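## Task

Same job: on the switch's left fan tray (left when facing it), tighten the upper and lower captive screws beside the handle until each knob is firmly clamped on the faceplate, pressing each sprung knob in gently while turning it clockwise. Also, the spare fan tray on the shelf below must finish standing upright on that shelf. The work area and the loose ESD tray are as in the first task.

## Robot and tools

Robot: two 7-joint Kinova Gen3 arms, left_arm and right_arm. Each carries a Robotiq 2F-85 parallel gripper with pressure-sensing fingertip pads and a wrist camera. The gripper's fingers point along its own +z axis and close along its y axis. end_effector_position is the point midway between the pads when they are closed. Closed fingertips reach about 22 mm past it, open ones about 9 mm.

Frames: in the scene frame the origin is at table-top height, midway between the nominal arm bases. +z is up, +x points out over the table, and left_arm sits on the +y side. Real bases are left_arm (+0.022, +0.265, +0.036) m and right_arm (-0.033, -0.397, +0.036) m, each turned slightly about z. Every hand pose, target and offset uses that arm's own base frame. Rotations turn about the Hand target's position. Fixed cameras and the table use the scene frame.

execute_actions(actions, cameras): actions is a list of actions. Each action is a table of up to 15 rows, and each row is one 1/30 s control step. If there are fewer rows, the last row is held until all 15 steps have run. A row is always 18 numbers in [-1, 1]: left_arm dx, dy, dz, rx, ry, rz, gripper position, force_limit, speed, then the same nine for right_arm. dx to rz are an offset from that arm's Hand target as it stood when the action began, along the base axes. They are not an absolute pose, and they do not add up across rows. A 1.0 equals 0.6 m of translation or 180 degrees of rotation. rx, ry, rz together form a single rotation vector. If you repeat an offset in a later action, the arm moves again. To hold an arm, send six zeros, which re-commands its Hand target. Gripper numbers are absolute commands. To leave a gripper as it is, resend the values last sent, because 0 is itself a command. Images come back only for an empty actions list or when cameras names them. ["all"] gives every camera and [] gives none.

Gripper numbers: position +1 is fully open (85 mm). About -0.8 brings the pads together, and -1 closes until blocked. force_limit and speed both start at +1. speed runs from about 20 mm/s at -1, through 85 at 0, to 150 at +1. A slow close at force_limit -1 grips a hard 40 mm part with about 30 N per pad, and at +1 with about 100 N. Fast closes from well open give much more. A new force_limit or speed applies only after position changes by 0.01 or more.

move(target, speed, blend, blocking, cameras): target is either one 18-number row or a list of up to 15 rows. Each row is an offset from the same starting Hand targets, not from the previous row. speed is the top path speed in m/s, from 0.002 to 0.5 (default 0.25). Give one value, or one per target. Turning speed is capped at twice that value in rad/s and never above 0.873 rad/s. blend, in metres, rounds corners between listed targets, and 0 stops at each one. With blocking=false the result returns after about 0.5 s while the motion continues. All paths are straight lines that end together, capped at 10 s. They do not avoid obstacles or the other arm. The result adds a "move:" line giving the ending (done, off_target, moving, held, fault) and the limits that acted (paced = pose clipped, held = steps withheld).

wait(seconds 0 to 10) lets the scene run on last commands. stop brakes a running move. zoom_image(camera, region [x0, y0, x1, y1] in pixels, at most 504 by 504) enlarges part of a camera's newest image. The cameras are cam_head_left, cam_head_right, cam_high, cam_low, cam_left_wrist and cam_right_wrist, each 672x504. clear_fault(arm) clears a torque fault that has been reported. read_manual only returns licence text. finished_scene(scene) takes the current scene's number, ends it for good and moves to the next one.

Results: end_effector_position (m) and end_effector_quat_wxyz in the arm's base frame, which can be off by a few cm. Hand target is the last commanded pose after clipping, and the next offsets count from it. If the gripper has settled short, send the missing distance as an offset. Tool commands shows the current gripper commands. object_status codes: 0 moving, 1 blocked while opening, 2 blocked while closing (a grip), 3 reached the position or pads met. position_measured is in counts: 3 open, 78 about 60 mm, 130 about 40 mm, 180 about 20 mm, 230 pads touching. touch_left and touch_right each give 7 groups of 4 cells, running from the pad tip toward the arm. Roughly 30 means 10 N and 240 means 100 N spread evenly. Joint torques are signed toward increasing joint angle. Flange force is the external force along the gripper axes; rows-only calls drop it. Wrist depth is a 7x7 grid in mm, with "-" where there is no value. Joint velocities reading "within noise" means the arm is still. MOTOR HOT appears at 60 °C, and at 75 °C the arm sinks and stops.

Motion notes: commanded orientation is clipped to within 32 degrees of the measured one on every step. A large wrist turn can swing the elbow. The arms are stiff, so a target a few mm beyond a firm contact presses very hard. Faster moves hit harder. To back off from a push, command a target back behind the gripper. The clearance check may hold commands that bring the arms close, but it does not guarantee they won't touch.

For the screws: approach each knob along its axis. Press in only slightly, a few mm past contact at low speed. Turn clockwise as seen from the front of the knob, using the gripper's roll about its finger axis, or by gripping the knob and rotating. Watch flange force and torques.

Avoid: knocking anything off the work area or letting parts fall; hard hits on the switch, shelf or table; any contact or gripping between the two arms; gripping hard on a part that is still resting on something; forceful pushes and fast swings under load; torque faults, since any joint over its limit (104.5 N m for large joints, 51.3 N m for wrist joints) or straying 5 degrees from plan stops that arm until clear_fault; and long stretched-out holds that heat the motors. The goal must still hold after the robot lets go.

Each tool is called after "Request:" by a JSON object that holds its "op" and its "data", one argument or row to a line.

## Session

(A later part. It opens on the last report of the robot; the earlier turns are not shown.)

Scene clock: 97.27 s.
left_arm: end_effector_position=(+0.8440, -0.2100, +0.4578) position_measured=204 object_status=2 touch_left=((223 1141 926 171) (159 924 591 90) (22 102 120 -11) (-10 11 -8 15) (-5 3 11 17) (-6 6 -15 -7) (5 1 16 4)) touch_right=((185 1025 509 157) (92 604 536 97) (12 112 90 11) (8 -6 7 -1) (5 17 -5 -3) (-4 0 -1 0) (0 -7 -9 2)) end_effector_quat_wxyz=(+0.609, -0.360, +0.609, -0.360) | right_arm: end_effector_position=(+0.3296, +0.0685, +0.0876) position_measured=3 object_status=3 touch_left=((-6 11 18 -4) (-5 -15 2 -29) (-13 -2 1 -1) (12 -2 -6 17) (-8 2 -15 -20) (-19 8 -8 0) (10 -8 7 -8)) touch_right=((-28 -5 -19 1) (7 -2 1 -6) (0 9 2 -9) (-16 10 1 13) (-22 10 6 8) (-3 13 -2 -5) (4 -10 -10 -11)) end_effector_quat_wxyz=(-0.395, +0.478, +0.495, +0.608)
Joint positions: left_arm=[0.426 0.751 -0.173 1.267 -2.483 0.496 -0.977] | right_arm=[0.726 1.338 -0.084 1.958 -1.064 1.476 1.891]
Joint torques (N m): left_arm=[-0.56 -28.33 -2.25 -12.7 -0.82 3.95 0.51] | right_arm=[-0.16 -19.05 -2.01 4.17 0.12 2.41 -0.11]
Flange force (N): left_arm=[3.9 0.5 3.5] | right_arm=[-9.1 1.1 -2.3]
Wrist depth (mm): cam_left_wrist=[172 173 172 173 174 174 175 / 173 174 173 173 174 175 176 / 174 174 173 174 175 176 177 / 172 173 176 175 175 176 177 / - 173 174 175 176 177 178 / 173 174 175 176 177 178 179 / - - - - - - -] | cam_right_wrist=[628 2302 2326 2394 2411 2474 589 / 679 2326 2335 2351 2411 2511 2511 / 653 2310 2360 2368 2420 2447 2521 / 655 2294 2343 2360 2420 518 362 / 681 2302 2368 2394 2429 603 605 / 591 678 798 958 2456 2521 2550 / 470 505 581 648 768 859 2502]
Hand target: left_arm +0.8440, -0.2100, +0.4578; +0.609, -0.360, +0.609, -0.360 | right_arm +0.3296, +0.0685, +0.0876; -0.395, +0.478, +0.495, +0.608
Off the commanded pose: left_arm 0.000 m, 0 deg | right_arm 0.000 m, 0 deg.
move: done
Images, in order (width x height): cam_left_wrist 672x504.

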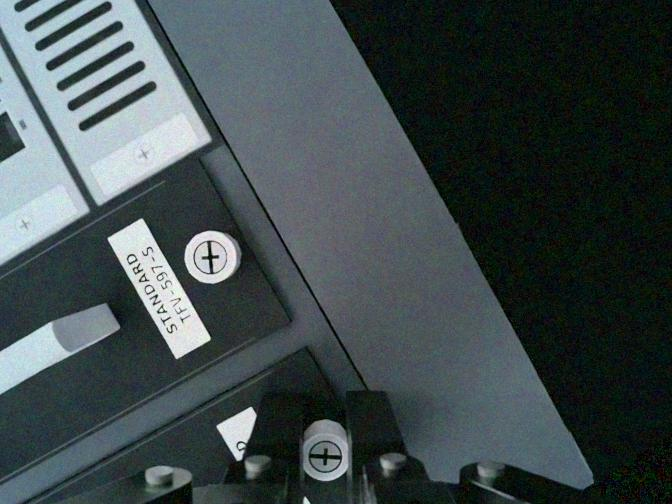

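Request:
{"op": "move", "data": {
  "target": [
    [0.0001, -0.0003, 0, 0.17,0,0, -1,0.3,-1, 0,0,0,0,0,0,1,1,1]
  ],
  "speed": 0.3
}}

Request:
{"op": "move", "data": {
  "target": [
    [0.0001, -0.0002, -0.0003, 0.11,0,0, -1,0.3,-1, 0,0,0,0,0,0,1,1,1]
  ],
  "speed": 0.3
}}

Scene clock: 98.83 s.
left_arm: end_effector_position=(+0.8440, -0.2102, +0.4578) position_measured=204 object_status=2 touch_left=((210 1121 910 163) (165 872 603 96) (36 109 143 0) (19 -3 3 6) (-5 -1 1 15) (4 -2 -5 -11) (-7 -18 -21 20)) touch_right=((183 1023 508 142) (99 599 551 108) (4 114 79 2) (2 -4 15 -7) (2 4 3 -2) (-3 1 6 -5) (-9 -5 -9 -7)) end_effector_quat_wxyz=(+0.682, -0.186, +0.682, -0.187) | right_arm: end_effector_position=(+0.3296, +0.0685, +0.0876) position_measured=3 object_status=3 touch_left=((-20 4 -13 19) (8 -14 6 12) (-17 -20 23 -6) (13 -14 -5 -13) (-5 -1 6 -17) (15 3 -10 -17) (-1 10 -4 -3)) touch_right=((0 1 2 1) (1 7 7 -1) (5 -16 -7 2) (5 -1 -6 -1) (-5 -4 -2 -18) (7 16 -7 -3) (-17 -10 -5 16)) end_effector_quat_wxyz=(-0.395, +0.478, +0.495, +0.608)
Joint positions: left_arm=[0.534 0.772 -0.384 1.261 -2.526 0.429 -1.335] | right_arm=[0.726 1.338 -0.084 1.958 -1.064 1.476 1.891]
Joint torques (N m): left_arm=[0.16 -29.26 -3.78 -14.11 -0.71 4.8 0.45] | right_arm=[-0.06 -19.12 -2.03 4.24 0.1 2.4 -0.12]
Flange force (N): left_arm=[4.6 0.6 1.0] | right_arm=[-9.4 1.2 -2.3]
Wrist depth (mm): cam_left_wrist=[171 172 172 173 174 175 176 / 171 172 173 174 175 176 177 / 172 172 173 174 175 176 177 / 174 173 174 175 176 177 177 / 173 174 175 175 176 177 333 / 173 174 177 176 177 178 335 / - - - - - - 326] | cam_right_wrist=[633 2278 2343 2385 2411 2493 2511 / 678 2326 2318 2376 2429 2493 2580 / 649 2286 2318 2385 2429 2502 2570 / 660 2286 2310 2360 2447 518 362 / 675 2263 2318 2394 2420 603 609 / 591 679 800 962 2411 2456 2580 / 469 507 582 649 766 853 2540]
Hand target: left_arm +0.8440, -0.2102, +0.4578; +0.682, -0.186, +0.682, -0.187 | right_arm +0.3296, +0.0685, +0.0876; -0.395, +0.478, +0.495, +0.608
Off the commanded pose: left_arm 0.000 m, 0 deg | right_arm 0.000 m, 0 deg.
move: done

Scene clock: 99.80 s.
left_arm: end_effector_position=(+0.8441, -0.2103, +0.4576) position_measured=204 object_status=2 touch_left=((249 1125 925 174) (146 908 612 64) (36 114 142 54) (28 -27 -3 -16) (-5 2 -4 -2) (-12 25 -1 1) (-20 29 -14 6)) touch_right=((187 1013 510 150) (91 610 544 103) (16 108 88 2) (9 -5 -1 0) (9 8 -3 0) (-3 3 -2 0) (-6 -1 -6 -4)) end_effector_quat_wxyz=(+0.704, -0.066, +0.704, -0.067) | right_arm: end_effector_position=(+0.3296, +0.0685, +0.0876) position_measured=3 object_status=3 touch_left=((-8 6 1 -9) (13 -5 11 -16) (23 7 9 22) (10 4 -4 11) (19 -16 -1 0) (-19 -9 -4 -4) (1 -17 -2 -5)) touch_right=((10 6 4 2) (3 0 -1 -3) (2 -6 -10 -6) (-5 9 -4 -9) (-19 6 -5 8) (0 -4 3 -9) (-7 -10 3 9)) end_effector_quat_wxyz=(-0.395, +0.478, +0.495, +0.608)
Joint positions: left_arm=[0.602 0.795 -0.523 1.257 -2.577 0.386 -1.54] | right_arm=[0.726 1.338 -0.084 1.958 -1.064 1.476 1.891]
Joint torques (N m): left_arm=[0.32 -28.61 -4.74 -14.52 -0.49 5.08 0.46] | right_arm=[-0.13 -19.03 -2 4.32 0.09 2.4 -0.17]
Flange force (N): left_arm=[4.6 0.0 -2.5] | right_arm=[-9.4 1.3 -2.4]
Wrist depth (mm): cam_left_wrist=[171 172 173 174 175 176 363 / 172 172 173 174 175 176 362 / 172 173 174 174 176 176 353 / 172 173 174 175 176 177 346 / 173 174 175 175 176 177 343 / 173 174 177 176 177 177 335 / - - - - - - 328] | cam_right_wrist=[631 2294 2326 2368 2456 2493 2521 / 676 2248 2294 2394 2438 2493 2511 / 649 2248 2326 2420 2438 2465 2531 / 656 2302 2326 2438 2438 517 362 / 674 2271 2376 2368 2420 603 606 / 594 683 803 958 2385 2511 2483 / 470 506 581 646 768 857 2540]
Hand target: left_arm +0.8441, -0.2103, +0.4576; +0.704, -0.066, +0.704, -0.067 | right_arm +0.3296, +0.0685, +0.0876; -0.395, +0.478, +0.495, +0.608
Off the commanded pose: left_arm 0.000 m, 0 deg | right_arm 0.000 m, 0 deg.
move: done

Request:
{"op": "move", "data": {
  "target": [
    [0, -0.0001, -0.0005, 0.15,0,0, -1,0.3,-1, 0,0,0,0,0,0,1,1,1]
  ],
  "speed": 0.3
}}

Request:
{"op": "move", "data": {
  "target": [
    [0, 0.0001, -0.0005, 0.15,0,0, -1,0.3,-1, 0,0,0,0,0,0,1,1,1]
  ],
  "speed": 0.3
}}

Scene clock: 101.33 s.
left_arm: end_effector_position=(+0.8441, -0.2104, +0.4573) position_measured=204 object_status=2 touch_left=((228 1139 936 188) (173 865 586 53) (40 114 144 3) (10 -6 -25 -6) (8 -1 -6 7) (-3 -10 -1 33) (-5 3 2 17)) touch_right=((187 999 518 138) (86 614 562 107) (-3 122 82 4) (-1 6 -3 -7) (6 1 1 -6) (8 9 -3 -8) (1 -1 -6 -8)) end_effector_quat_wxyz=(+0.700, +0.100, +0.700, +0.099) | right_arm: end_effector_position=(+0.3296, +0.0685, +0.0876) position_measured=3 object_status=3 touch_left=((-2 -23 -3 10) (-26 -10 -11 20) (-13 -5 18 -12) (12 8 -11 -6) (28 10 -2 -27) (5 14 -3 6) (14 3 -1 0)) touch_right=((0 2 10 2) (-9 10 -4 -1) (8 2 8 -2) (-2 -3 -8 -3) (-17 1 10 -4) (-4 2 10 18) (-9 -9 -13 1)) end_effector_quat_wxyz=(-0.395, +0.478, +0.495, +0.608)
Joint positions: left_arm=[0.685 0.836 -0.704 1.253 -2.683 0.334 -1.783] | right_arm=[0.726 1.338 -0.084 1.958 -1.064 1.476 1.891]
Joint torques (N m): left_arm=[0.25 -28.04 -6.21 -13.49 -0.22 5.16 0.4] | right_arm=[-0.06 -18.98 -1.98 4.21 0.09 2.43 -0.14]
Flange force (N): left_arm=[3.5 -3.2 -1.6] | right_arm=[-9.0 1.2 -2.2]
Wrist depth (mm): cam_left_wrist=[172 173 173 174 464 357 282 / 172 173 174 175 175 387 299 / 173 173 174 175 176 421 312 / 173 174 174 175 176 440 326 / 173 174 175 175 176 451 350 / 174 174 175 176 177 178 373 / - - - - - - 393] | cam_right_wrist=[629 2310 2351 2385 2411 2456 2560 / 675 2255 2368 2360 2493 2483 2483 / 653 2310 2343 2394 2447 2493 2550 / 660 2310 2310 2385 2411 517 362 / 679 2263 2318 2351 2438 602 611 / 590 677 801 961 2429 2511 2550 / 469 506 582 648 769 852 2560]
Hand target: left_arm +0.8441, -0.2104, +0.4573; +0.700, +0.100, +0.700, +0.099 | right_arm +0.3296, +0.0685, +0.0876; -0.395, +0.478, +0.495, +0.608
Off the commanded pose: left_arm 0.000 m, 0 deg | right_arm 0.000 m, 0 deg.
move: done

Scene clock: 102.50 s.
left_arm: end_effector_position=(+0.8441, -0.2103, +0.4570) position_measured=204 object_status=2 touch_left=((253 1085 969 205) (166 902 632 66) (16 120 150 36) (12 -12 -3 13) (10 -8 10 37) (-29 -3 -22 9) (-15 7 -4 -21)) touch_right=((184 979 493 135) (82 592 524 98) (6 116 102 3) (7 0 -8 -8) (14 8 -7 -1) (-4 4 -7 7) (-5 5 -12 2)) end_effector_quat_wxyz=(+0.657, +0.260, +0.658, +0.260) | right_arm: end_effector_position=(+0.3296, +0.0685, +0.0876) position_measured=3 object_status=3 touch_left=((-9 25 13 -3) (-5 7 -10 -15) (4 -4 14 0) (-10 11 18 16) (10 8 -2 -5) (3 4 -15 -12) (-12 5 22 -8)) touch_right=((-4 -5 -5 -9) (8 -3 -4 -2) (2 5 5 2) (-4 2 1 -4) (-15 2 1 3) (-5 8 3 -11) (12 -6 -5 -13)) end_effector_quat_wxyz=(-0.395, +0.478, +0.495, +0.608)
Joint positions: left_arm=[0.749 0.883 -0.862 1.25 -2.829 0.296 -1.994] | right_arm=[0.726 1.338 -0.084 1.958 -1.064 1.476 1.891]
Joint torques (N m): left_arm=[0.32 -27.85 -7.99 -12.04 0.12 4.97 0.06] | right_arm=[-0.11 -19.13 -2.03 4.28 0.09 2.43 -0.1]
Flange force (N): left_arm=[2.2 -4.2 1.2] | right_arm=[-9.5 1.2 -2.4]
Wrist depth (mm): cam_left_wrist=[173 173 759 526 360 198 177 / 173 174 174 711 463 331 197 / 173 174 174 175 621 416 318 / 173 174 175 175 712 553 368 / 174 174 175 176 176 722 486 / 174 175 175 176 177 177 639 / - - - - - - 814] | cam_right_wrist=[629 2278 2360 2376 2420 2521 2540 / 679 2310 2310 2394 2474 2483 2550 / 652 2286 2294 2360 2429 2502 2502 / 658 2271 2335 2360 2438 519 363 / 675 2294 2326 2351 2411 601 608 / 588 679 800 960 2402 2447 2511 / 469 507 582 646 769 850 2531]
Hand target: left_arm +0.8441, -0.2103, +0.4570; +0.657, +0.260, +0.658, +0.260 | right_arm +0.3296, +0.0685, +0.0876; -0.395, +0.478, +0.495, +0.608
Off the commanded pose: left_arm 0.000 m, 0 deg | right_arm 0.000 m, 0 deg.
move: done

Request:
{"op": "move", "data": {
  "target": [
    [0, 0.0001, -0.0005, 0.1,0,0, -1,0.3,-1, 0,0,0,0,0,0,1,1,1]
  ],
  "speed": 0.2
}}

Request:
{"op": "move", "data": {
  "target": [
    [0, 0.0002, -0.0005, 0.1,0,0, -1,0.3,-1, 0,0,0,0,0,0,1,1,1]
  ],
  "speed": 0.2,
  "cameras": ["cam_left_wrist"]
}}

Request:
{"op": "zoom_image", "data": {
  "camera": "cam_left_wrist",
  "region": [225, 380, 425, 504]
}}

Scene clock: 103.87 s.
left_arm: end_effector_position=(+0.8441, -0.2103, +0.4567) position_measured=204 object_status=2 touch_left=((200 1050 1024 193) (131 808 712 82) (-2 100 145 3) (-8 -19 -15 2) (-2 8 -13 19) (5 20 3 27) (24 4 -18 1)) touch_right=((175 996 459 127) (111 616 498 79) (10 110 76 11) (6 6 8 2) (0 8 -4 6) (9 -10 -6 -10) (15 0 1 6)) end_effector_quat_wxyz=(+0.608, +0.360, +0.609, +0.360) | right_arm: end_effector_position=(+0.3296, +0.0685, +0.0876) position_measured=3 object_status=3 touch_left=((-1 -17 13 2) (3 -10 31 4) (-21 -2 3 -10) (-25 0 10 7) (10 0 4 5) (5 -21 9 -5) (-14 2 7 31)) touch_right=((-4 -9 -27 2) (5 -12 -1 -1) (-1 -24 7 -17) (-11 1 4 -25) (-8 -1 -5 -2) (-6 -3 -10 0) (-9 -1 3 1)) end_effector_quat_wxyz=(-0.395, +0.478, +0.495, +0.608)
Joint positions: left_arm=[0.783 0.916 -0.955 1.249 -2.943 0.28 -2.125] | right_arm=[0.726 1.338 -0.084 1.958 -1.064 1.476 1.891]
Joint torques (N m): left_arm=[0.24 -26.97 -8.5 -9.94 0.13 4.02 -0.15] | right_arm=[-0.06 -19.08 -2.07 4.22 0.07 2.34 -0.12]
Flange force (N): left_arm=[-1.0 -4.3 4.9] | right_arm=[-9.3 1.2 -2.5]
Wrist depth (mm): cam_left_wrist=[1174 788 520 388 319 186 177 / 173 1178 892 581 421 341 204 / 173 174 177 1151 656 470 365 / 174 174 175 175 1197 819 533 / 174 175 175 176 176 1203 984 / 174 174 175 176 177 177 178 / - - - - - - -] | cam_right_wrist=[629 2286 2326 2394 2429 2483 2550 / 673 2286 2326 2376 2465 2474 2531 / 652 2271 2318 2411 2402 2465 2502 / 660 2255 2278 2394 2402 517 362 / 677 2255 2335 2343 2447 600 607 / 591 684 806 961 2411 2531 2493 / 471 510 584 645 765 858 2521]
Hand target: left_arm +0.8441, -0.2103, +0.4567; +0.608, +0.360, +0.609, +0.360 | right_arm +0.3296, +0.0685, +0.0876; -0.395, +0.478, +0.495, +0.608
Off the commanded pose: left_arm 0.000 m, 0 deg | right_arm 0.000 m, 0 deg.
move: done

Scene clock: 104.97 s.
left_arm: end_effector_position=(+0.8441, -0.2102, +0.4564) position_measured=204 object_status=2 touch_left=((239 1067 1080 221) (153 840 677 106) (23 114 164 30) (4 12 -10 -4) (-10 22 13 -8) (-5 -1 -2 -13) (-4 -24 -3 -7)) touch_right=((193 1027 480 135) (101 630 486 82) (13 108 71 6) (3 -6 -8 -17) (11 4 0 9) (3 3 -5 6) (0 4 -6 -4)) end_effector_quat_wxyz=(+0.545, +0.451, +0.545, +0.451) | right_arm: end_effector_position=(+0.3296, +0.0685, +0.0876) position_measured=3 object_status=3 touch_left=((-8 11 4 -32) (-16 0 28 -18) (7 21 -3 9) (-8 -17 -26 13) (-25 13 3 -28) (0 -15 -5 14) (-15 8 5 4)) touch_right=((-6 -20 -5 -15) (-4 3 -1 -3) (10 -4 4 1) (0 3 11 5) (-30 1 -2 -14) (-5 9 4 3) (-13 -8 -11 0)) end_effector_quat_wxyz=(-0.395, +0.478, +0.495, +0.608)
Joint positions: left_arm=[0.811 0.949 -1.04 1.248 -3.063 0.271 -2.252] | right_arm=[0.726 1.338 -0.084 1.958 -1.064 1.476 1.891]
Joint torques (N m): left_arm=[0.32 -26 -9.27 -8.11 -0.37 2.96 -0.69] | right_arm=[-0.1 -19.12 -2.05 4.22 0.15 2.4 -0.07]
Flange force (N): left_arm=[-2.8 -3.2 8.0] | right_arm=[-9.4 1.3 -2.3]
Wrist depth (mm): cam_left_wrist=[453 404 371 344 316 197 190 / 799 672 612 514 456 407 362 / 1210 1210 1180 1073 837 710 556 / 174 174 175 1219 1223 1226 1201 / 174 175 175 176 176 177 177 / 174 175 175 176 177 177 177 / - - - - - - -] | cam_right_wrist=[628 2278 2343 2335 2456 2493 2540 / 677 2335 2318 2420 2385 2511 2474 / 653 2278 2318 2402 2429 2493 2540 / 656 2310 2286 2376 2420 518 362 / 677 2263 2326 2376 2394 604 608 / 590 685 803 958 2429 2429 2570 / 470 509 583 646 765 858 2540]
Hand target: left_arm +0.8441, -0.2102, +0.4564; +0.545, +0.451, +0.545, +0.451 | right_arm +0.3296, +0.0685, +0.0876; -0.395, +0.478, +0.495, +0.608
Off the commanded pose: left_arm 0.000 m, 0 deg | right_arm 0.000 m, 0 deg.
move: done
Images, in order (width x height): cam_left_wrist 672x504.

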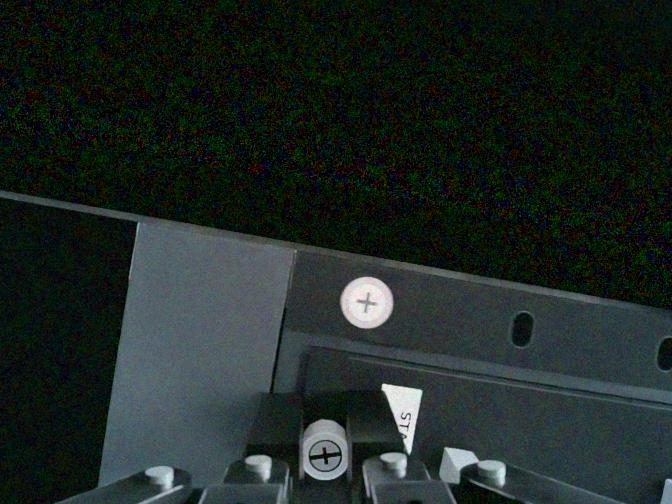

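Scaled by 2.520.

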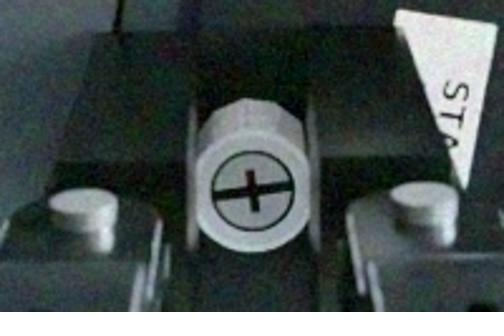

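Request:
{"op": "move", "data": {
  "target": [
    [0, 0.0002, -0.0004, 0.08,0,0, -1,0.3,-1, 0,0,0,0,0,0,1,1,1]
  ],
  "speed": 0.2,
  "cameras": ["cam_left_wrist"]
}}

Request:
{"op": "zoom_image", "data": {
  "camera": "cam_left_wrist",
  "region": [225, 380, 425, 504]
}}

Scene clock: 106.43 s.
left_arm: end_effector_position=(+0.8441, -0.2101, +0.4561) position_measured=204 object_status=2 touch_left=((213 1098 1049 235) (139 830 722 111) (14 117 154 30) (-11 -2 1 4) (-1 27 3 -4) (18 12 -19 -7) (-19 17 7 5)) touch_right=((190 1031 486 141) (105 623 481 85) (21 111 66 9) (9 3 1 -10) (9 -3 -5 3) (-1 5 -11 10) (-7 -16 3 -6)) end_effector_quat_wxyz=(+0.484, +0.515, +0.484, +0.515) | right_arm: end_effector_position=(+0.3296, +0.0685, +0.0876) position_measured=3 object_status=3 touch_left=((0 4 1 -9) (-7 7 -9 3) (-15 16 3 7) (1 -1 25 7) (-8 7 3 -16) (-4 29 -27 -15) (4 16 16 0)) touch_right=((-12 -2 -12 14) (3 25 2 7) (3 3 -5 7) (3 1 19 2) (4 4 -2 11) (0 -1 -7 2) (-10 3 -4 11)) end_effector_quat_wxyz=(-0.395, +0.478, +0.495, +0.608)
Joint positions: left_arm=[0.83 0.976 -1.104 1.248 -3.163 0.269 -2.352] | right_arm=[0.726 1.338 -0.084 1.958 -1.064 1.476 1.891]
Joint torques (N m): left_arm=[0.33 -25.34 -9.51 -6.47 -0.36 2.03 -0.84] | right_arm=[-0.08 -19.1 -2.06 4.26 0.1 2.39 -0.09]
Flange force (N): left_arm=[-3.9 -1.3 11.0] | right_arm=[-9.4 1.3 -2.5]
Wrist depth (mm): cam_left_wrist=[306 317 324 339 351 365 374 / 441 461 489 517 550 589 577 / 815 900 990 1116 1190 1199 1230 / 1212 1210 882 882 216 191 215 / 174 175 175 176 176 177 177 / 175 175 175 176 176 177 177 / - - - - - - -] | cam_right_wrist=[628 2310 2318 2394 2420 2521 2531 / 678 2302 2326 2360 2429 2521 2483 / 651 2263 2326 2385 2429 2456 2531 / 657 2294 2318 2411 2438 518 362 / 675 2318 2271 2429 2438 602 611 / 590 682 800 955 2420 2483 2521 / 470 508 581 649 764 850 2531]
Hand target: left_arm +0.8441, -0.2100, +0.4561; +0.484, +0.515, +0.484, +0.515 | right_arm +0.3296, +0.0685, +0.0876; -0.395, +0.478, +0.495, +0.608
Off the commanded pose: left_arm 0.000 m, 0 deg | right_arm 0.000 m, 0 deg.
move: done
Images, in order (width x height): cam_left_wrist 672x504.

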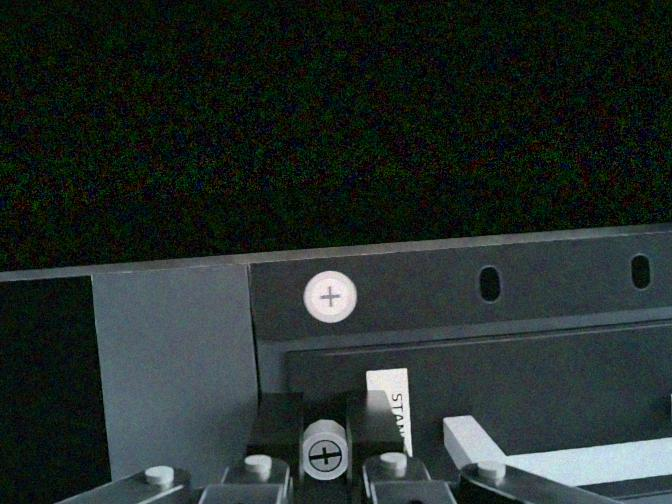

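Scaled by 2.520.

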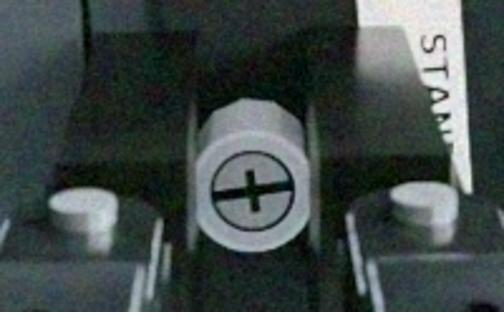

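Request:
{"op": "execute_actions", "data": {
  "actions": [
    [[0,0,0,0,0,0,-0.325,-1,-0.5,0,0,0,0,0,0,1,1,1]]
  ]
}}

Request:
{"op": "move", "data": {
  "target": [
    [-0.03, 0, 0, 0,0,0, -0.325,-1,-0.5, 0,0,0,0,0,0,1,1,1],
    [-0.132, 0.002, 0.04, 0,0,0, -0.325,-1,-0.5, 0,0,0,0,0,0,1,1,1],
    [-0.132, 0.003, 0.2385, 0,0,0, -0.325,-1,-0.5, 0,0,0,0,0,0,1,1,1]
  ],
  "speed": [0.08, 0.2, 0.2],
  "blend": [0.01, 0.02, 0],
  "cameras": ["cam_left_wrist"]
}}

Scene clock: 108.83 s.
left_arm: end_effector_position=(+0.8441, -0.2101, +0.4561) position_measured=170 object_status=3 touch_left=((12 9 13 -4) (17 0 4 -26) (0 33 24 20) (11 -4 4 1) (9 -5 20 6) (-9 13 -5 -28) (11 9 5 5)) touch_right=((-8 9 2 2) (-10 -5 -11 1) (-15 4 16 -3) (18 4 14 -16) (11 -5 8 10) (0 -2 -3 1) (-6 -4 -4 -10)) end_effector_quat_wxyz=(+0.484, +0.515, +0.484, +0.515) | right_arm: end_effector_position=(+0.3296, +0.0685, +0.0876) position_measured=3 object_status=3 touch_left=((1 -21 -6 15) (-15 -12 -3 7) (-3 16 14 -8) (-20 -8 -14 9) (3 9 -11 -3) (-1 -17 -4 -8) (17 9 48 -3)) touch_right=((-3 2 -6 -2) (-13 10 3 1) (0 8 18 15) (6 -1 11 5) (-17 4 -9 3) (-3 -5 8 -14) (5 -17 -2 -9)) end_effector_quat_wxyz=(-0.395, +0.478, +0.495, +0.608)
Joint positions: left_arm=[0.83 0.976 -1.104 1.248 -3.163 0.269 -2.351] | right_arm=[0.726 1.338 -0.084 1.958 -1.064 1.476 1.891]
Joint torques (N m): left_arm=[0.86 -24.05 -7.46 -6.23 0.64 1.86 0.42] | right_arm=[-0.03 -19.02 -1.95 4.25 0.06 2.38 -0.12]
Wrist depth (mm): cam_left_wrist=[305 315 324 338 351 366 374 / 439 459 486 516 550 590 579 / 807 891 982 1118 1188 1199 1221 / 1210 1217 882 882 218 192 215 / 174 175 175 176 176 177 177 / 175 175 175 176 176 177 177 / - - - - - - -] | cam_right_wrist=[629 2302 2368 2394 2447 2465 2511 / 677 2278 2318 2385 2420 2474 2521 / 650 2278 2368 2411 2411 2456 2540 / 659 2286 2294 2351 2465 518 362 / 677 2263 2310 2394 2438 603 608 / 590 679 800 955 2402 2474 2521 / 469 508 582 647 767 852 2493]
Hand target: left_arm +0.8441, -0.2100, +0.4561; +0.484, +0.515, +0.484, +0.515 | right_arm +0.3296, +0.0685, +0.0876; -0.395, +0.478, +0.495, +0.608
Off the commanded pose: left_arm 0.000 m, 0 deg | right_arm 0.000 m, 0 deg.

Scene clock: 110.40 s.
left_arm: end_effector_position=(+0.7649, -0.2082, +0.5992) position_measured=170 object_status=3 touch_left=((10 -31 6 -16) (0 -7 5 10) (16 -2 16 -10) (-1 -7 -16 -10) (-2 28 3 -7) (13 1 -32 12) (-20 -30 14 13)) touch_right=((0 6 15 9) (-4 -3 2 12) (-8 1 2 7) (10 -1 6 -7) (12 1 -12 3) (6 0 -11 -1) (-7 11 1 0)) end_effector_quat_wxyz=(+0.484, +0.515, +0.484, +0.515) | right_arm: end_effector_position=(+0.3296, +0.0685, +0.0876) position_measured=3 object_status=3 touch_left=((3 -1 14 1) (-22 -11 -9 29) (-9 0 -19 -2) (-19 10 0 10) (-7 3 -10 -16) (13 0 8 -9) (8 4 29 11)) touch_right=((-3 6 5 6) (-8 -2 -6 2) (5 9 -1 7) (3 14 -6 -14) (-4 -7 5 -1) (2 5 -6 0) (0 -5 -1 11)) end_effector_quat_wxyz=(-0.395, +0.478, +0.495, +0.608)
Joint positions: left_arm=[0.953 0.643 -1.068 1.283 -3.339 0.067 -2.455] | right_arm=[0.726 1.338 -0.084 1.958 -1.064 1.476 1.891]
Joint torques (N m): left_arm=[0.88 -19.54 -5.34 -8.57 0.13 2.12 0.37] | right_arm=[-0.04 -19.08 -2.09 4.23 0.13 2.38 -0.14]
Flange force (N): left_arm=[-2.3 3.4 7.7] | right_arm=[-9.3 1.2 -2.3]
Wrist depth (mm): cam_left_wrist=[233 234 235 235 242 254 260 / 440 465 482 512 545 583 570 / 804 890 975 1101 1273 1273 1285 / 1295 1292 1292 962 972 257 257 / 253 254 254 255 256 257 257 / 252 254 255 256 256 257 258 / 254 - - - - 257 258] | cam_right_wrist=[637 2271 2318 2376 2447 2550 2540 / 668 2294 2335 2368 2429 2531 2531 / 651 2302 2335 2368 2394 2483 2540 / 658 2318 2351 2411 2411 517 361 / 670 2271 2376 2360 2385 606 608 / 587 679 806 964 2447 2531 2511 / 470 507 581 649 760 853 2474]
Hand target: left_arm +0.7649, -0.2082, +0.5992; +0.484, +0.515, +0.484, +0.515 | right_arm +0.3296, +0.0685, +0.0876; -0.395, +0.478, +0.495, +0.608
Off the commanded pose: left_arm 0.000 m, 0 deg | right_arm 0.000 m, 0 deg.
move: done; blend cut to 0.009 m at target 1
Images, in order (width x height): cam_left_wrist 672x504.

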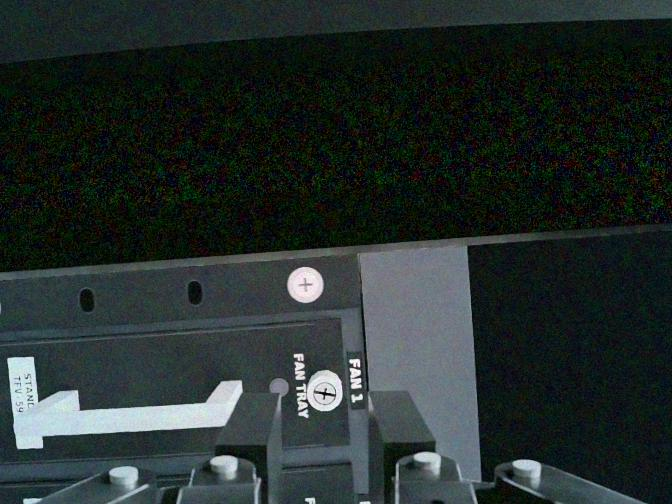

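Request:
{"op": "move", "data": {
  "target": [
    [0.03, 0, 0, -0.92,0,0, -0.325,-1,-0.5, 0,0,0,0,0,0,1,1,1]
  ],
  "speed": 0.45,
  "cameras": ["cam_left_wrist"]
}}

Scene clock: 114.73 s.
left_arm: end_effector_position=(+0.7829, -0.2083, +0.5992) position_measured=170 object_status=3 touch_left=((7 -13 6 -20) (3 -17 -2 6) (2 -6 7 -6) (21 -16 7 3) (-17 -3 -6 22) (3 3 -20 -3) (-13 -12 3 -4)) touch_right=((-7 2 13 -3) (-7 -5 7 19) (-20 1 10 -8) (1 13 5 -8) (11 0 0 -2) (-2 -2 4 -7) (-11 0 5 -15)) end_effector_quat_wxyz=(+0.572, -0.415, +0.572, -0.416) | right_arm: end_effector_position=(+0.3296, +0.0685, +0.0876) position_measured=3 object_status=3 touch_left=((-3 1 4 -2) (18 19 7 -5) (0 -20 11 -2) (-15 10 0 19) (8 10 -21 -26) (8 -1 20 22) (-2 5 -6 6)) touch_right=((-4 -8 10 2) (10 11 1 1) (-1 -4 -14 12) (-2 -3 -8 9) (-10 10 -1 -7) (8 -1 10 -1) (-8 -9 -3 -1)) end_effector_quat_wxyz=(-0.395, +0.478, +0.495, +0.608)
Joint positions: left_arm=[0.738 0.569 -0.666 1.225 -2.021 0.16 -1.087] | right_arm=[0.726 1.338 -0.084 1.958 -1.064 1.476 1.891]
Joint torques (N m): left_arm=[0.87 -21.24 -3.18 -9.73 -0.2 2.03 0.47] | right_arm=[-0.05 -19 -2 4.22 0.08 2.43 -0.13]
Flange force (N): left_arm=no reading | right_arm=[-9.1 1.2 -2.2]
Wrist depth (mm): cam_left_wrist=[230 231 234 235 237 237 238 / 230 232 235 236 236 236 237 / 232 232 235 235 235 237 238 / 233 233 234 235 237 238 238 / 233 234 236 237 237 238 239 / 234 235 236 237 238 240 241 / 235 236 - - - 240 443] | cam_right_wrist=[631 2310 2335 2402 2465 2483 2570 / 678 2263 2302 2411 2420 2531 2550 / 649 2302 2343 2420 2447 2483 2580 / 656 2302 2343 2335 2438 520 363 / 676 2294 2286 2343 2411 601 607 / 589 679 798 961 2429 2493 2521 / 468 508 580 649 764 861 2531]
Hand target: left_arm +0.7829, -0.2083, +0.5992; +0.572, -0.415, +0.572, -0.416 | right_arm +0.3296, +0.0685, +0.0876; -0.395, +0.478, +0.495, +0.608
Off the commanded pose: left_arm 0.000 m, 0 deg | right_arm 0.000 m, 0 deg.
move: done
Images, in order (width x height): cam_left_wrist 672x504.

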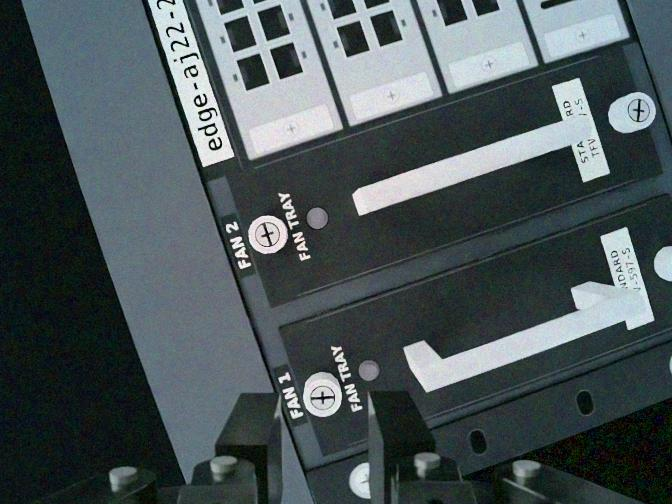

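Request:
{"op": "move", "data": {
  "target": [
    [0.055, 0, 0, -0.9,0,0, -0.325,-1,-0.5, 0,0,0,0,0,0,1,1,1]
  ],
  "speed": 0.45,
  "cameras": ["cam_left_wrist"]
}}

Request:
{"op": "zoom_image", "data": {
  "camera": "cam_left_wrist",
  "region": [225, 380, 425, 504]
}}

Scene clock: 119.30 s.
left_arm: end_effector_position=(+0.8159, -0.2083, +0.5992) position_measured=170 object_status=3 touch_left=((20 8 -11 -28) (-17 6 0 -11) (-13 -1 8 5) (8 8 6 -17) (7 15 -4 13) (18 13 -1 3) (-3 17 -2 3)) touch_right=((-11 1 10 4) (-8 5 0 -1) (-7 13 -8 -1) (14 -1 7 4) (11 9 -10 1) (-1 4 -12 6) (-2 4 8 -7)) end_effector_quat_wxyz=(+0.321, +0.630, +0.322, +0.630) | right_arm: end_effector_position=(+0.3296, +0.0685, +0.0876) position_measured=3 object_status=3 touch_left=((14 -6 -4 6) (19 -9 9 -14) (-14 -6 13 21) (-7 4 18 12) (-2 -2 21 -1) (0 13 8 -8) (1 16 12 2)) touch_right=((2 2 -24 -11) (1 0 4 -5) (-3 -2 7 5) (8 3 13 0) (-2 1 2 2) (-8 3 3 -15) (13 -4 -21 -5)) end_effector_quat_wxyz=(-0.395, +0.478, +0.495, +0.608)
Joint positions: left_arm=[0.532 0.599 -0.359 1.1 -1.782 0.234 1.365] | right_arm=[0.726 1.338 -0.084 1.958 -1.064 1.476 1.891]
Joint torques (N m): left_arm=[0.84 -23.2 -1.75 -10.21 -0.65 1.08 0.43] | right_arm=[-0.16 -18.98 -2.04 4.27 0.12 2.42 -0.15]
Flange force (N): left_arm=no reading | right_arm=[-9.2 1.2 -2.4]
Wrist depth (mm): cam_left_wrist=[182 197 370 486 798 1098 203 / 209 358 471 759 1153 203 203 / 366 478 769 1210 203 203 204 / 461 817 1100 203 203 203 204 / 759 1193 203 204 204 204 204 / 1096 203 203 203 204 205 205 / - - - - - - -] | cam_right_wrist=[633 2310 2343 2368 2429 2493 2580 / 680 2263 2302 2394 2447 2531 2511 / 654 2294 2310 2394 2438 2521 2540 / 658 2263 2368 2351 2429 517 363 / 679 2255 2271 2343 2402 601 607 / 593 680 800 965 2411 2447 2493 / 470 508 582 649 770 858 2540]
Hand target: left_arm +0.8159, -0.2082, +0.5992; +0.321, +0.630, +0.321, +0.630 | right_arm +0.3296, +0.0685, +0.0876; -0.395, +0.478, +0.495, +0.608
Off the commanded pose: left_arm 0.000 m, 0 deg | right_arm 0.000 m, 0 deg.
move: done
Images, in order (width x height): cam_left_wrist 672x504.

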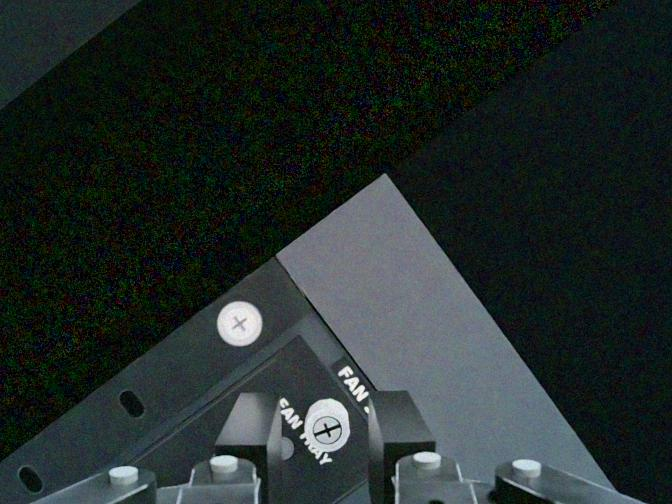

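Scaled by 2.520.

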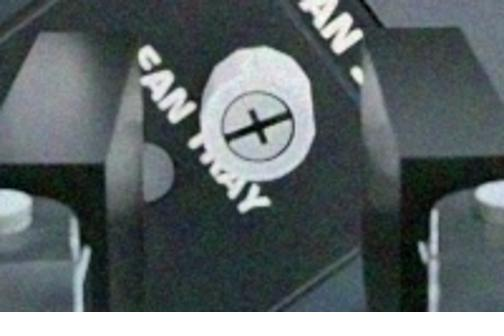

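Request:
{"op": "move", "data": {
  "target": [
    [0.0427, -0.0005, 0.0007, 0,0,0, -0.325,-1,-0.5, 0,0,0,0,0,0,1,1,1]
  ],
  "speed": 0.06,
  "cameras": ["cam_left_wrist"]
}}

Request:
{"op": "zoom_image", "data": {
  "camera": "cam_left_wrist",
  "region": [225, 380, 425, 504]
}}

Scene clock: 120.77 s.
left_arm: end_effector_position=(+0.8415, -0.2086, +0.5995) position_measured=170 object_status=3 touch_left=((11 5 5 -4) (17 6 3 -15) (-19 6 20 8) (-2 -2 -18 3) (1 -17 -16 -14) (34 2 -33 -11) (-1 16 9 7)) touch_right=((-7 -2 3 -3) (8 -16 -9 10) (-9 0 3 -20) (5 3 7 -9) (12 10 -3 -1) (8 -5 7 -4) (4 -4 0 -4)) end_effector_quat_wxyz=(+0.321, +0.630, +0.321, +0.630) | right_arm: end_effector_position=(+0.3296, +0.0685, +0.0876) position_measured=3 object_status=3 touch_left=((10 7 13 -4) (-3 -10 9 9) (1 -11 2 16) (1 13 -20 -6) (6 -6 -6 1) (-2 22 -2 4) (0 -3 6 2)) touch_right=((-21 -7 1 -4) (2 -1 5 -14) (-3 -1 18 -4) (-3 7 4 8) (1 -7 -1 21) (2 7 -10 7) (2 10 10 1)) end_effector_quat_wxyz=(-0.395, +0.478, +0.495, +0.608)
Joint positions: left_arm=[0.478 0.659 -0.312 0.986 -1.595 0.224 1.162] | right_arm=[0.726 1.338 -0.084 1.958 -1.064 1.476 1.891]
Joint torques (N m): left_arm=[0.88 -24.42 -1.51 -10.18 -0.62 0.49 0.37] | right_arm=[-0.08 -19.02 -2.08 4.31 0.08 2.42 -0.12]
Flange force (N): left_arm=no reading | right_arm=[-9.3 1.3 -2.5]
Wrist depth (mm): cam_left_wrist=[174 197 356 491 809 177 177 / 202 342 473 760 999 177 177 / 352 481 780 1059 177 177 178 / 466 749 819 177 177 178 178 / 768 1022 177 178 178 178 179 / 925 177 178 178 178 179 179 / - 178 - - - - -] | cam_right_wrist=[632 2310 2343 2394 2411 2502 2560 / 679 2302 2335 2402 2438 2493 2600 / 650 2255 2343 2360 2438 2483 2560 / 655 2302 2271 2394 2438 516 362 / 675 2248 2360 2376 2420 601 609 / 590 682 802 960 2429 2465 2560 / 470 507 584 647 762 861 2580]
Hand target: left_arm +0.8415, -0.2085, +0.5997; +0.321, +0.630, +0.321, +0.630 | right_arm +0.3296, +0.0685, +0.0876; -0.395, +0.478, +0.495, +0.608
Off the commanded pose: left_arm 0.000 m, 0 deg | right_arm 0.000 m, 0 deg.
move: done
Images, in order (width x height): cam_left_wrist 672x504.

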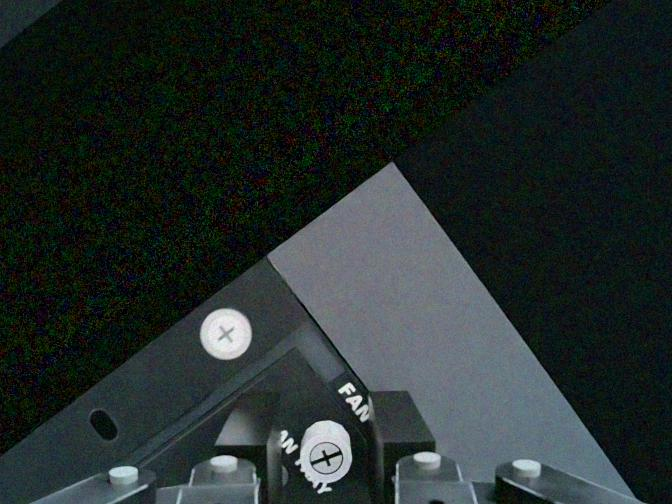

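Scaled by 2.520.

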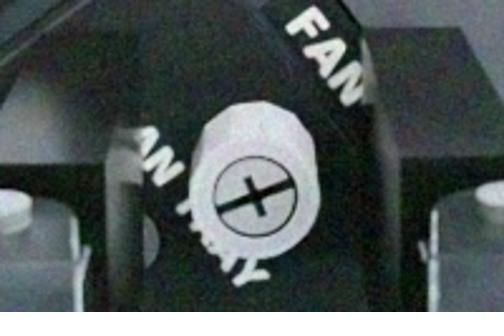

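Request:
{"op": "move", "data": {
  "target": [
    [0, 0.0001, 0.0009, 0,0,0, -0.325,-1,-0.5, 0,0,0,0,0,0,1,1,1]
  ],
  "speed": 0.02
}}

Request:
{"op": "execute_actions", "data": {
  "actions": [
    [[0,0,0,0,0,0,-1,-1,-1,0,0,0,0,0,0,1,1,1]],
    [[0,0,0,0,0,0,-1,-1,-1,0,0,0,0,0,0,1,1,1]]
  ]
}}

Request:
{"op": "move", "data": {
  "target": [
    [0.0033, 0, 0, 0,0,0, -1,-1,-1, 0,0,0,0,0,0,1,1,1]
  ],
  "speed": 0.01,
  "cameras": ["cam_left_wrist"]
}}

Scene clock: 122.23 s.
left_arm: end_effector_position=(+0.8415, -0.2085, +0.6002) position_measured=170 object_status=3 touch_left=((27 -23 3 -2) (-2 -17 -9 21) (4 4 23 22) (12 -2 2 7) (-8 -13 0 15) (12 -9 -15 4) (-1 7 -22 5)) touch_right=((6 12 6 5) (-10 -7 9 4) (-11 14 -2 -1) (15 -4 3 0) (16 -4 -5 9) (3 2 -5 3) (-14 -12 2 -10)) end_effector_quat_wxyz=(+0.321, +0.630, +0.321, +0.630) | right_arm: end_effector_position=(+0.3296, +0.0685, +0.0876) position_measured=3 object_status=3 touch_left=((14 2 12 26) (7 10 16 19) (1 -5 -9 -32) (-6 7 18 -5) (7 9 4 -9) (5 10 7 19) (15 -2 28 -3)) touch_right=((11 3 4 -5) (5 9 1 -9) (0 2 -2 3) (-11 14 -11 -7) (3 1 -5 14) (3 -5 -9 -4) (-6 6 -3 -2)) end_effector_quat_wxyz=(-0.395, +0.478, +0.495, +0.608)
Joint positions: left_arm=[0.476 0.658 -0.309 0.984 -1.589 0.225 1.153] | right_arm=[0.726 1.338 -0.084 1.958 -1.064 1.476 1.891]
Joint torques (N m): left_arm=[0.76 -24.5 -1.54 -10.23 -0.68 0.44 0.38] | right_arm=[-0.07 -19.07 -2.03 4.28 0.09 2.4 -0.13]
Flange force (N): left_arm=no reading | right_arm=[-9.4 1.3 -2.4]
Wrist depth (mm): cam_left_wrist=[174 197 354 493 807 177 177 / - 343 474 762 999 177 177 / 352 482 780 1057 177 177 178 / 465 753 820 177 177 178 178 / 768 1022 177 177 178 178 179 / 920 177 178 178 178 178 179 / - 177 - - - - -] | cam_right_wrist=[636 2271 2343 2376 2411 2474 2521 / 679 2278 2302 2368 2429 2474 2502 / 653 2294 2360 2385 2429 2474 2560 / 655 2310 2343 2394 2420 518 361 / 675 2278 2302 2351 2411 599 607 / 590 678 805 961 2394 2493 2540 / 469 507 584 649 767 857 2531]
Hand target: left_arm +0.8415, -0.2085, +0.6002; +0.321, +0.630, +0.321, +0.630 | right_arm +0.3296, +0.0685, +0.0876; -0.395, +0.478, +0.495, +0.608
Off the commanded pose: left_arm 0.000 m, 0 deg | right_arm 0.000 m, 0 deg.
move: done

Scene clock: 123.43 s.
left_arm: end_effector_position=(+0.8415, -0.2085, +0.6002) position_measured=199 object_status=2 touch_left=((64 402 365 66) (84 509 371 57) (3 58 89 10) (7 18 5 -5) (6 18 -4 -3) (-5 9 -10 -2) (-9 12 -6 -23)) touch_right=((58 444 188 41) (41 342 252 38) (4 62 43 3) (-2 -8 9 -10) (21 11 -1 14) (7 -1 -9 3) (-9 -1 2 -3)) end_effector_quat_wxyz=(+0.321, +0.630, +0.321, +0.630) | right_arm: end_effector_position=(+0.3296, +0.0685, +0.0876) position_measured=3 object_status=3 touch_left=((12 0 -11 -9) (-7 -5 15 -13) (-9 14 0 -16) (9 -43 -1 9) (-24 3 13 -10) (6 41 -11 -4) (3 11 -1 -23)) touch_right=((8 -4 -1 -6) (-10 3 13 8) (-14 6 -4 9) (15 -1 2 20) (-10 -6 11 14) (-5 10 13 -14) (0 3 -11 -13)) end_effector_quat_wxyz=(-0.395, +0.478, +0.495, +0.608)
Joint positions: left_arm=[0.476 0.658 -0.309 0.984 -1.589 0.225 1.153] | right_arm=[0.726 1.338 -0.084 1.958 -1.064 1.476 1.891]
Joint torques (N m): left_arm=[0.79 -24.41 -1.46 -10.8 -0.68 0.27 0.41] | right_arm=[-0.07 -19.03 -2.03 4.26 0.11 2.38 -0.15]
Wrist depth (mm): cam_left_wrist=[174 197 356 492 809 177 177 / - 343 475 768 1159 177 177 / 351 479 780 1190 177 177 178 / 465 753 815 177 177 178 178 / 767 1020 177 178 178 178 178 / 929 177 178 178 178 179 179 / - 178 - - - - -] | cam_right_wrist=[632 2271 2394 2385 2456 2456 2570 / 678 2326 2360 2402 2429 2521 2540 / 654 2286 2343 2394 2429 2474 2570 / 656 2255 2368 2376 2429 518 363 / 675 2286 2335 2360 2402 602 608 / 591 680 800 957 2420 2447 2502 / 470 508 583 649 768 858 2521]
Hand target: left_arm +0.8415, -0.2085, +0.6002; +0.321, +0.630, +0.321, +0.630 | right_arm +0.3296, +0.0685, +0.0876; -0.395, +0.478, +0.495, +0.608
Off the commanded pose: left_arm 0.000 m, 0 deg | right_arm 0.000 m, 0 deg.

Scene clock: 124.17 s.
left_arm: end_effector_position=(+0.8435, -0.2085, +0.6002) position_measured=199 object_status=2 touch_left=((54 442 377 78) (66 543 392 37) (3 65 93 18) (17 -2 3 -11) (19 31 -5 -1) (38 9 -5 15) (12 14 21 16)) touch_right=((49 431 193 45) (41 335 254 40) (7 54 34 -4) (15 4 1 -5) (4 -1 -14 17) (5 2 6 16) (-4 -3 4 6)) end_effector_quat_wxyz=(+0.321, +0.630, +0.321, +0.630) | right_arm: end_effector_position=(+0.3296, +0.0685, +0.0876) position_measured=3 object_status=3 touch_left=((7 11 23 12) (-24 6 -16 -6) (-11 -3 -1 -7) (9 -4 2 17) (12 10 9 10) (4 13 -34 -13) (0 24 6 -12)) touch_right=((-13 -23 1 11) (11 -1 -21 0) (-3 -1 1 5) (-7 6 9 -6) (-14 6 6 -1) (-1 6 -10 -1) (4 3 -6 6)) end_effector_quat_wxyz=(-0.395, +0.478, +0.495, +0.608)
Joint positions: left_arm=[0.47 0.662 -0.301 0.975 -1.576 0.227 1.136] | right_arm=[0.726 1.338 -0.084 1.958 -1.064 1.476 1.891]
Joint torques (N m): left_arm=[0.67 -24.71 -1.57 -11.95 -0.87 0.13 0.33] | right_arm=[-0.12 -19.06 -2.05 4.16 0.05 2.38 -0.18]
Flange force (N): left_arm=no reading | right_arm=[-9.1 0.8 -2.3]
Wrist depth (mm): cam_left_wrist=[174 196 354 490 807 175 175 / - 343 476 766 1157 175 175 / 351 480 782 1188 175 175 176 / 463 753 819 175 176 176 176 / 766 1022 175 176 176 176 177 / 922 175 176 176 176 177 177 / - - - - - - -] | cam_right_wrist=[633 2294 2351 2368 2429 2511 2550 / 680 2302 2335 2376 2429 2429 2560 / 650 2278 2351 2335 2438 2502 2560 / 658 2286 2343 2376 2360 520 361 / 678 2318 2326 2394 2411 604 611 / 593 682 805 957 2394 2483 2570 / 467 510 580 649 766 856 2511]
Hand target: left_arm +0.8435, -0.2085, +0.6002; +0.321, +0.630, +0.321, +0.630 | right_arm +0.3296, +0.0685, +0.0876; -0.395, +0.478, +0.495, +0.608
Off the commanded pose: left_arm 0.000 m, 0 deg | right_arm 0.000 m, 0 deg.
move: done
Images, in order (width x height): cam_left_wrist 672x504.

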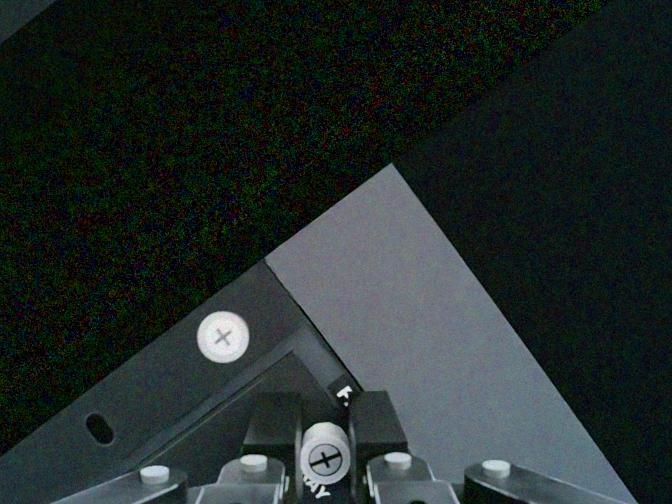

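Request:
{"op": "move", "data": {
  "target": [
    [0.0009, -0.0020, -0.0012, 0.92,0,0, -1,-1,-1, 0,0,0,0,0,0,1,1,1]
  ],
  "speed": 0.42
}}

Request:
{"op": "move", "data": {
  "target": [
    [0.0005, 0.0012, -0.0018, 0.92,0,0, -1,-1,-1, 0,0,0,0,0,0,1,1,1]
  ],
  "speed": 0.42,
  "cameras": ["cam_left_wrist"]
}}

Scene clock: 129.03 s.
left_arm: end_effector_position=(+0.8440, -0.2097, +0.5994) position_measured=199 object_status=2 touch_left=((67 377 320 63) (49 552 401 64) (37 71 70 -7) (7 -3 -6 -17) (-21 10 1 12) (-11 22 -8 10) (4 7 4 -22)) touch_right=((71 498 229 53) (48 362 292 41) (-8 64 34 -16) (15 8 9 -5) (11 0 -10 -10) (-5 3 -2 0) (0 1 2 4)) end_effector_quat_wxyz=(+0.585, -0.397, +0.585, -0.398) | right_arm: end_effector_position=(+0.3296, +0.0685, +0.0876) position_measured=3 object_status=3 touch_left=((-12 -7 0 -3) (-7 -12 -2 24) (-40 -9 13 16) (1 -6 11 31) (2 6 -15 -13) (-34 -20 0 15) (-8 -15 21 6)) touch_right=((3 -17 -16 6) (-13 2 4 -12) (6 17 -7 -4) (-4 3 -3 2) (-5 8 -6 17) (-26 3 -6 1) (-4 -6 -2 14)) end_effector_quat_wxyz=(-0.395, +0.478, +0.495, +0.608)
Joint positions: left_arm=[0.733 0.796 -1.004 0.958 -2.13 -0.094 -0.738] | right_arm=[0.726 1.338 -0.084 1.958 -1.064 1.476 1.891]
Joint torques (N m): left_arm=[-2.36 -21.96 -5.41 -10.09 0.3 3.75 0.46] | right_arm=[-0.07 -19.08 -2.03 4.36 0.08 2.38 -0.08]
Flange force (N): left_arm=no reading | right_arm=[-9.6 1.6 -2.6]
Wrist depth (mm): cam_left_wrist=[170 173 174 175 175 174 175 / 171 174 174 173 174 174 - / 171 172 173 173 - 175 176 / 172 172 174 174 175 176 177 / 173 173 174 177 176 176 177 / 173 174 175 175 176 177 - / - - - - - - -] | cam_right_wrist=[631 2278 2394 2394 2420 2474 2550 / 677 2263 2335 2429 2411 2483 2521 / 649 2286 2335 2368 2438 2438 2560 / 658 2286 2294 2394 2411 517 362 / 677 2294 2326 2402 2394 600 609 / 591 681 801 965 2447 2465 2540 / 469 507 579 646 767 858 2521]
Hand target: left_arm +0.8440, -0.2097, +0.5995; +0.585, -0.397, +0.585, -0.398 | right_arm +0.3296, +0.0685, +0.0876; -0.395, +0.478, +0.495, +0.608
Off the commanded pose: left_arm 0.000 m, 0 deg | right_arm 0.000 m, 0 deg.
move: done

Scene clock: 132.93 s.
left_arm: end_effector_position=(+0.8443, -0.2089, +0.5984) position_measured=199 object_status=2 touch_left=((62 378 336 66) (75 540 396 36) (29 89 78 16) (21 -2 12 -23) (9 16 -23 18) (4 21 15 -9) (-14 23 -2 25)) touch_right=((70 488 230 56) (44 353 269 52) (-7 59 39 2) (3 -5 3 -11) (9 -1 10 6) (5 -2 1 -8) (-9 -3 -8 -3)) end_effector_quat_wxyz=(+0.467, +0.530, +0.468, +0.530) | right_arm: end_effector_position=(+0.3296, +0.0685, +0.0876) position_measured=3 object_status=3 touch_left=((0 11 -21 10) (-10 7 -12 -17) (1 -8 -13 -5) (2 -4 8 -5) (6 -31 18 -12) (-14 -5 22 -14) (-7 -24 -6 -9)) touch_right=((3 -4 -2 -10) (2 6 -10 -12) (10 8 -10 -6) (8 -2 -8 -6) (-12 -7 15 5) (2 -6 -6 -5) (16 -6 -10 2)) end_effector_quat_wxyz=(-0.395, +0.478, +0.495, +0.608)
Joint positions: left_arm=[0.669 0.743 -0.799 0.964 -3.529 -0.052 -2.374] | right_arm=[0.726 1.338 -0.084 1.958 -1.064 1.476 1.891]
Joint torques (N m): left_arm=[-4.26 -18.51 -4.66 -6.11 -0.09 0.47 0.38] | right_arm=[-0.04 -19.05 -2.05 4.29 0.07 2.45 -0.08]
Flange force (N): left_arm=[-4.2 7.5 -4.6] | right_arm=[-9.4 1.4 -2.4]
Wrist depth (mm): cam_left_wrist=[202 303 322 346 370 391 422 / 391 435 473 529 609 655 711 / 655 791 920 1195 1195 1214 1230 / 1210 1212 1212 881 193 176 176 / 174 175 175 175 176 176 177 / 174 175 175 175 176 176 177 / - - - - - - -] | cam_right_wrist=[630 2286 2326 2420 2438 2502 2590 / 679 2255 2326 2360 2402 2465 2590 / 649 2278 2343 2376 2420 2493 2560 / 656 2271 2351 2402 2456 519 362 / 674 2286 2335 2402 2465 600 607 / 589 684 807 962 2385 2493 2521 / 471 508 581 645 767 854 2540]
Hand target: left_arm +0.8443, -0.2089, +0.5984; +0.467, +0.530, +0.468, +0.530 | right_arm +0.3296, +0.0685, +0.0876; -0.395, +0.478, +0.495, +0.608
Off the commanded pose: left_arm 0.000 m, 0 deg | right_arm 0.000 m, 0 deg.
move: done
Images, in order (width x height): cam_left_wrist 672x504.

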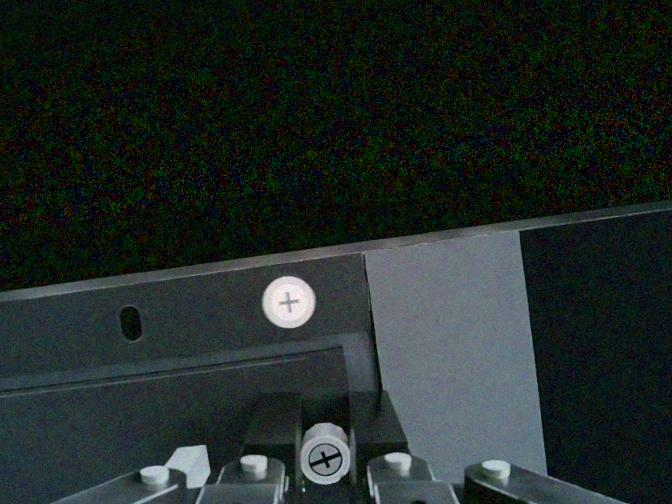

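Request:
{"op": "move", "data": {
  "target": [
    [0.0005, -0.0005, 0.0008, 0.92,0,0, -1,-1,-1, 0,0,0,0,0,0,1,1,1]
  ],
  "speed": 0.42,
  "cameras": ["cam_left_wrist"]
}}

Request:
{"op": "zoom_image", "data": {
  "camera": "cam_left_wrist",
  "region": [225, 380, 425, 504]
}}

Scene clock: 137.53 s.
left_arm: end_effector_position=(+0.8444, -0.2091, +0.5985) position_measured=199 object_status=2 touch_left=((84 374 396 61) (94 531 381 27) (4 84 114 14) (-9 9 3 21) (-1 27 -7 6) (-26 -16 10 13) (-15 14 5 -9)) touch_right=((56 440 213 42) (46 340 261 35) (8 53 18 -5) (9 -4 13 7) (13 4 -3 5) (-1 -6 -5 4) (-7 -1 -2 6)) end_effector_quat_wxyz=(-0.469, +0.524, -0.466, +0.537) | right_arm: end_effector_position=(+0.3296, +0.0685, +0.0876) position_measured=3 object_status=3 touch_left=((-5 1 0 -11) (1 -4 -3 2) (8 -23 -23 12) (-22 38 3 22) (-1 10 -3 -15) (-3 4 3 -1) (8 5 17 1)) touch_right=((8 -5 -1 -5) (-7 4 6 -4) (-6 1 -3 -3) (-2 -3 -6 -5) (8 -10 5 9) (-6 1 -4 -13) (-19 -6 -13 -5)) end_effector_quat_wxyz=(-0.395, +0.478, +0.495, +0.608)
Joint positions: left_arm=[0.624 0.716 -0.676 0.988 -4.718 -0.071 -4.157] | right_arm=[0.726 1.338 -0.084 1.958 -1.064 1.476 1.891]
Joint torques (N m): left_arm=[-6.15 -23.86 -6.78 -7.47 0.06 -3.53 0.53] | right_arm=[-0.12 -19.03 -2.11 4.37 0.12 2.4 -0.1]
Flange force (N): left_arm=no reading | right_arm=[-9.5 1.5 -2.7]
Wrist depth (mm): cam_left_wrist=[172 172 172 175 175 175 176 / 173 173 173 175 176 176 176 / 173 173 174 174 174 174 174 / 174 174 174 174 174 174 174 / 174 174 175 177 175 175 175 / 175 175 175 175 175 176 176 / - - - - - - -] | cam_right_wrist=[631 2263 2326 2385 2465 2483 2521 / 677 2286 2343 2318 2429 2521 2550 / 651 2286 2294 2402 2429 2550 2570 / 658 2263 2294 2368 2438 517 363 / 678 2271 2335 2394 2385 604 607 / 590 681 801 954 2385 2502 2531 / 469 506 584 647 765 858 2540]
Hand target: left_arm +0.8446, -0.2093, +0.5989; -0.468, +0.530, -0.468, +0.531 | right_arm +0.3296, +0.0685, +0.0876; -0.395, +0.478, +0.495, +0.608
Off the commanded pose: left_arm 0.000 m, 1 deg | right_arm 0.000 m, 0 deg.
move: done
Images, in order (width x height): cam_left_wrist 672x504.

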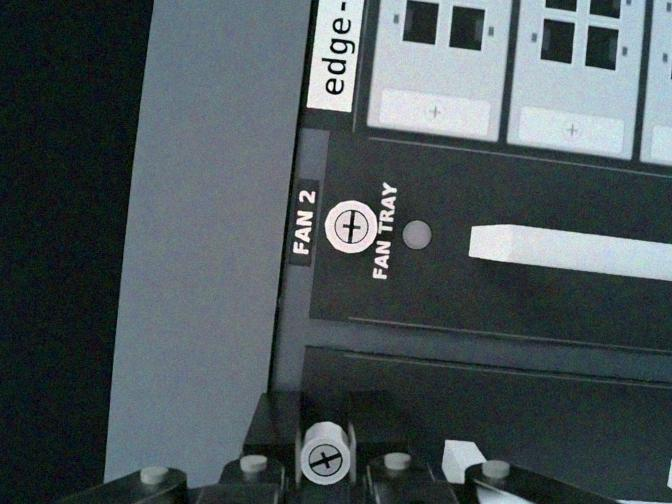

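Scaled by 2.520.

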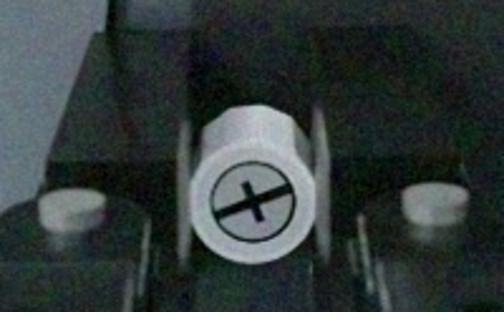

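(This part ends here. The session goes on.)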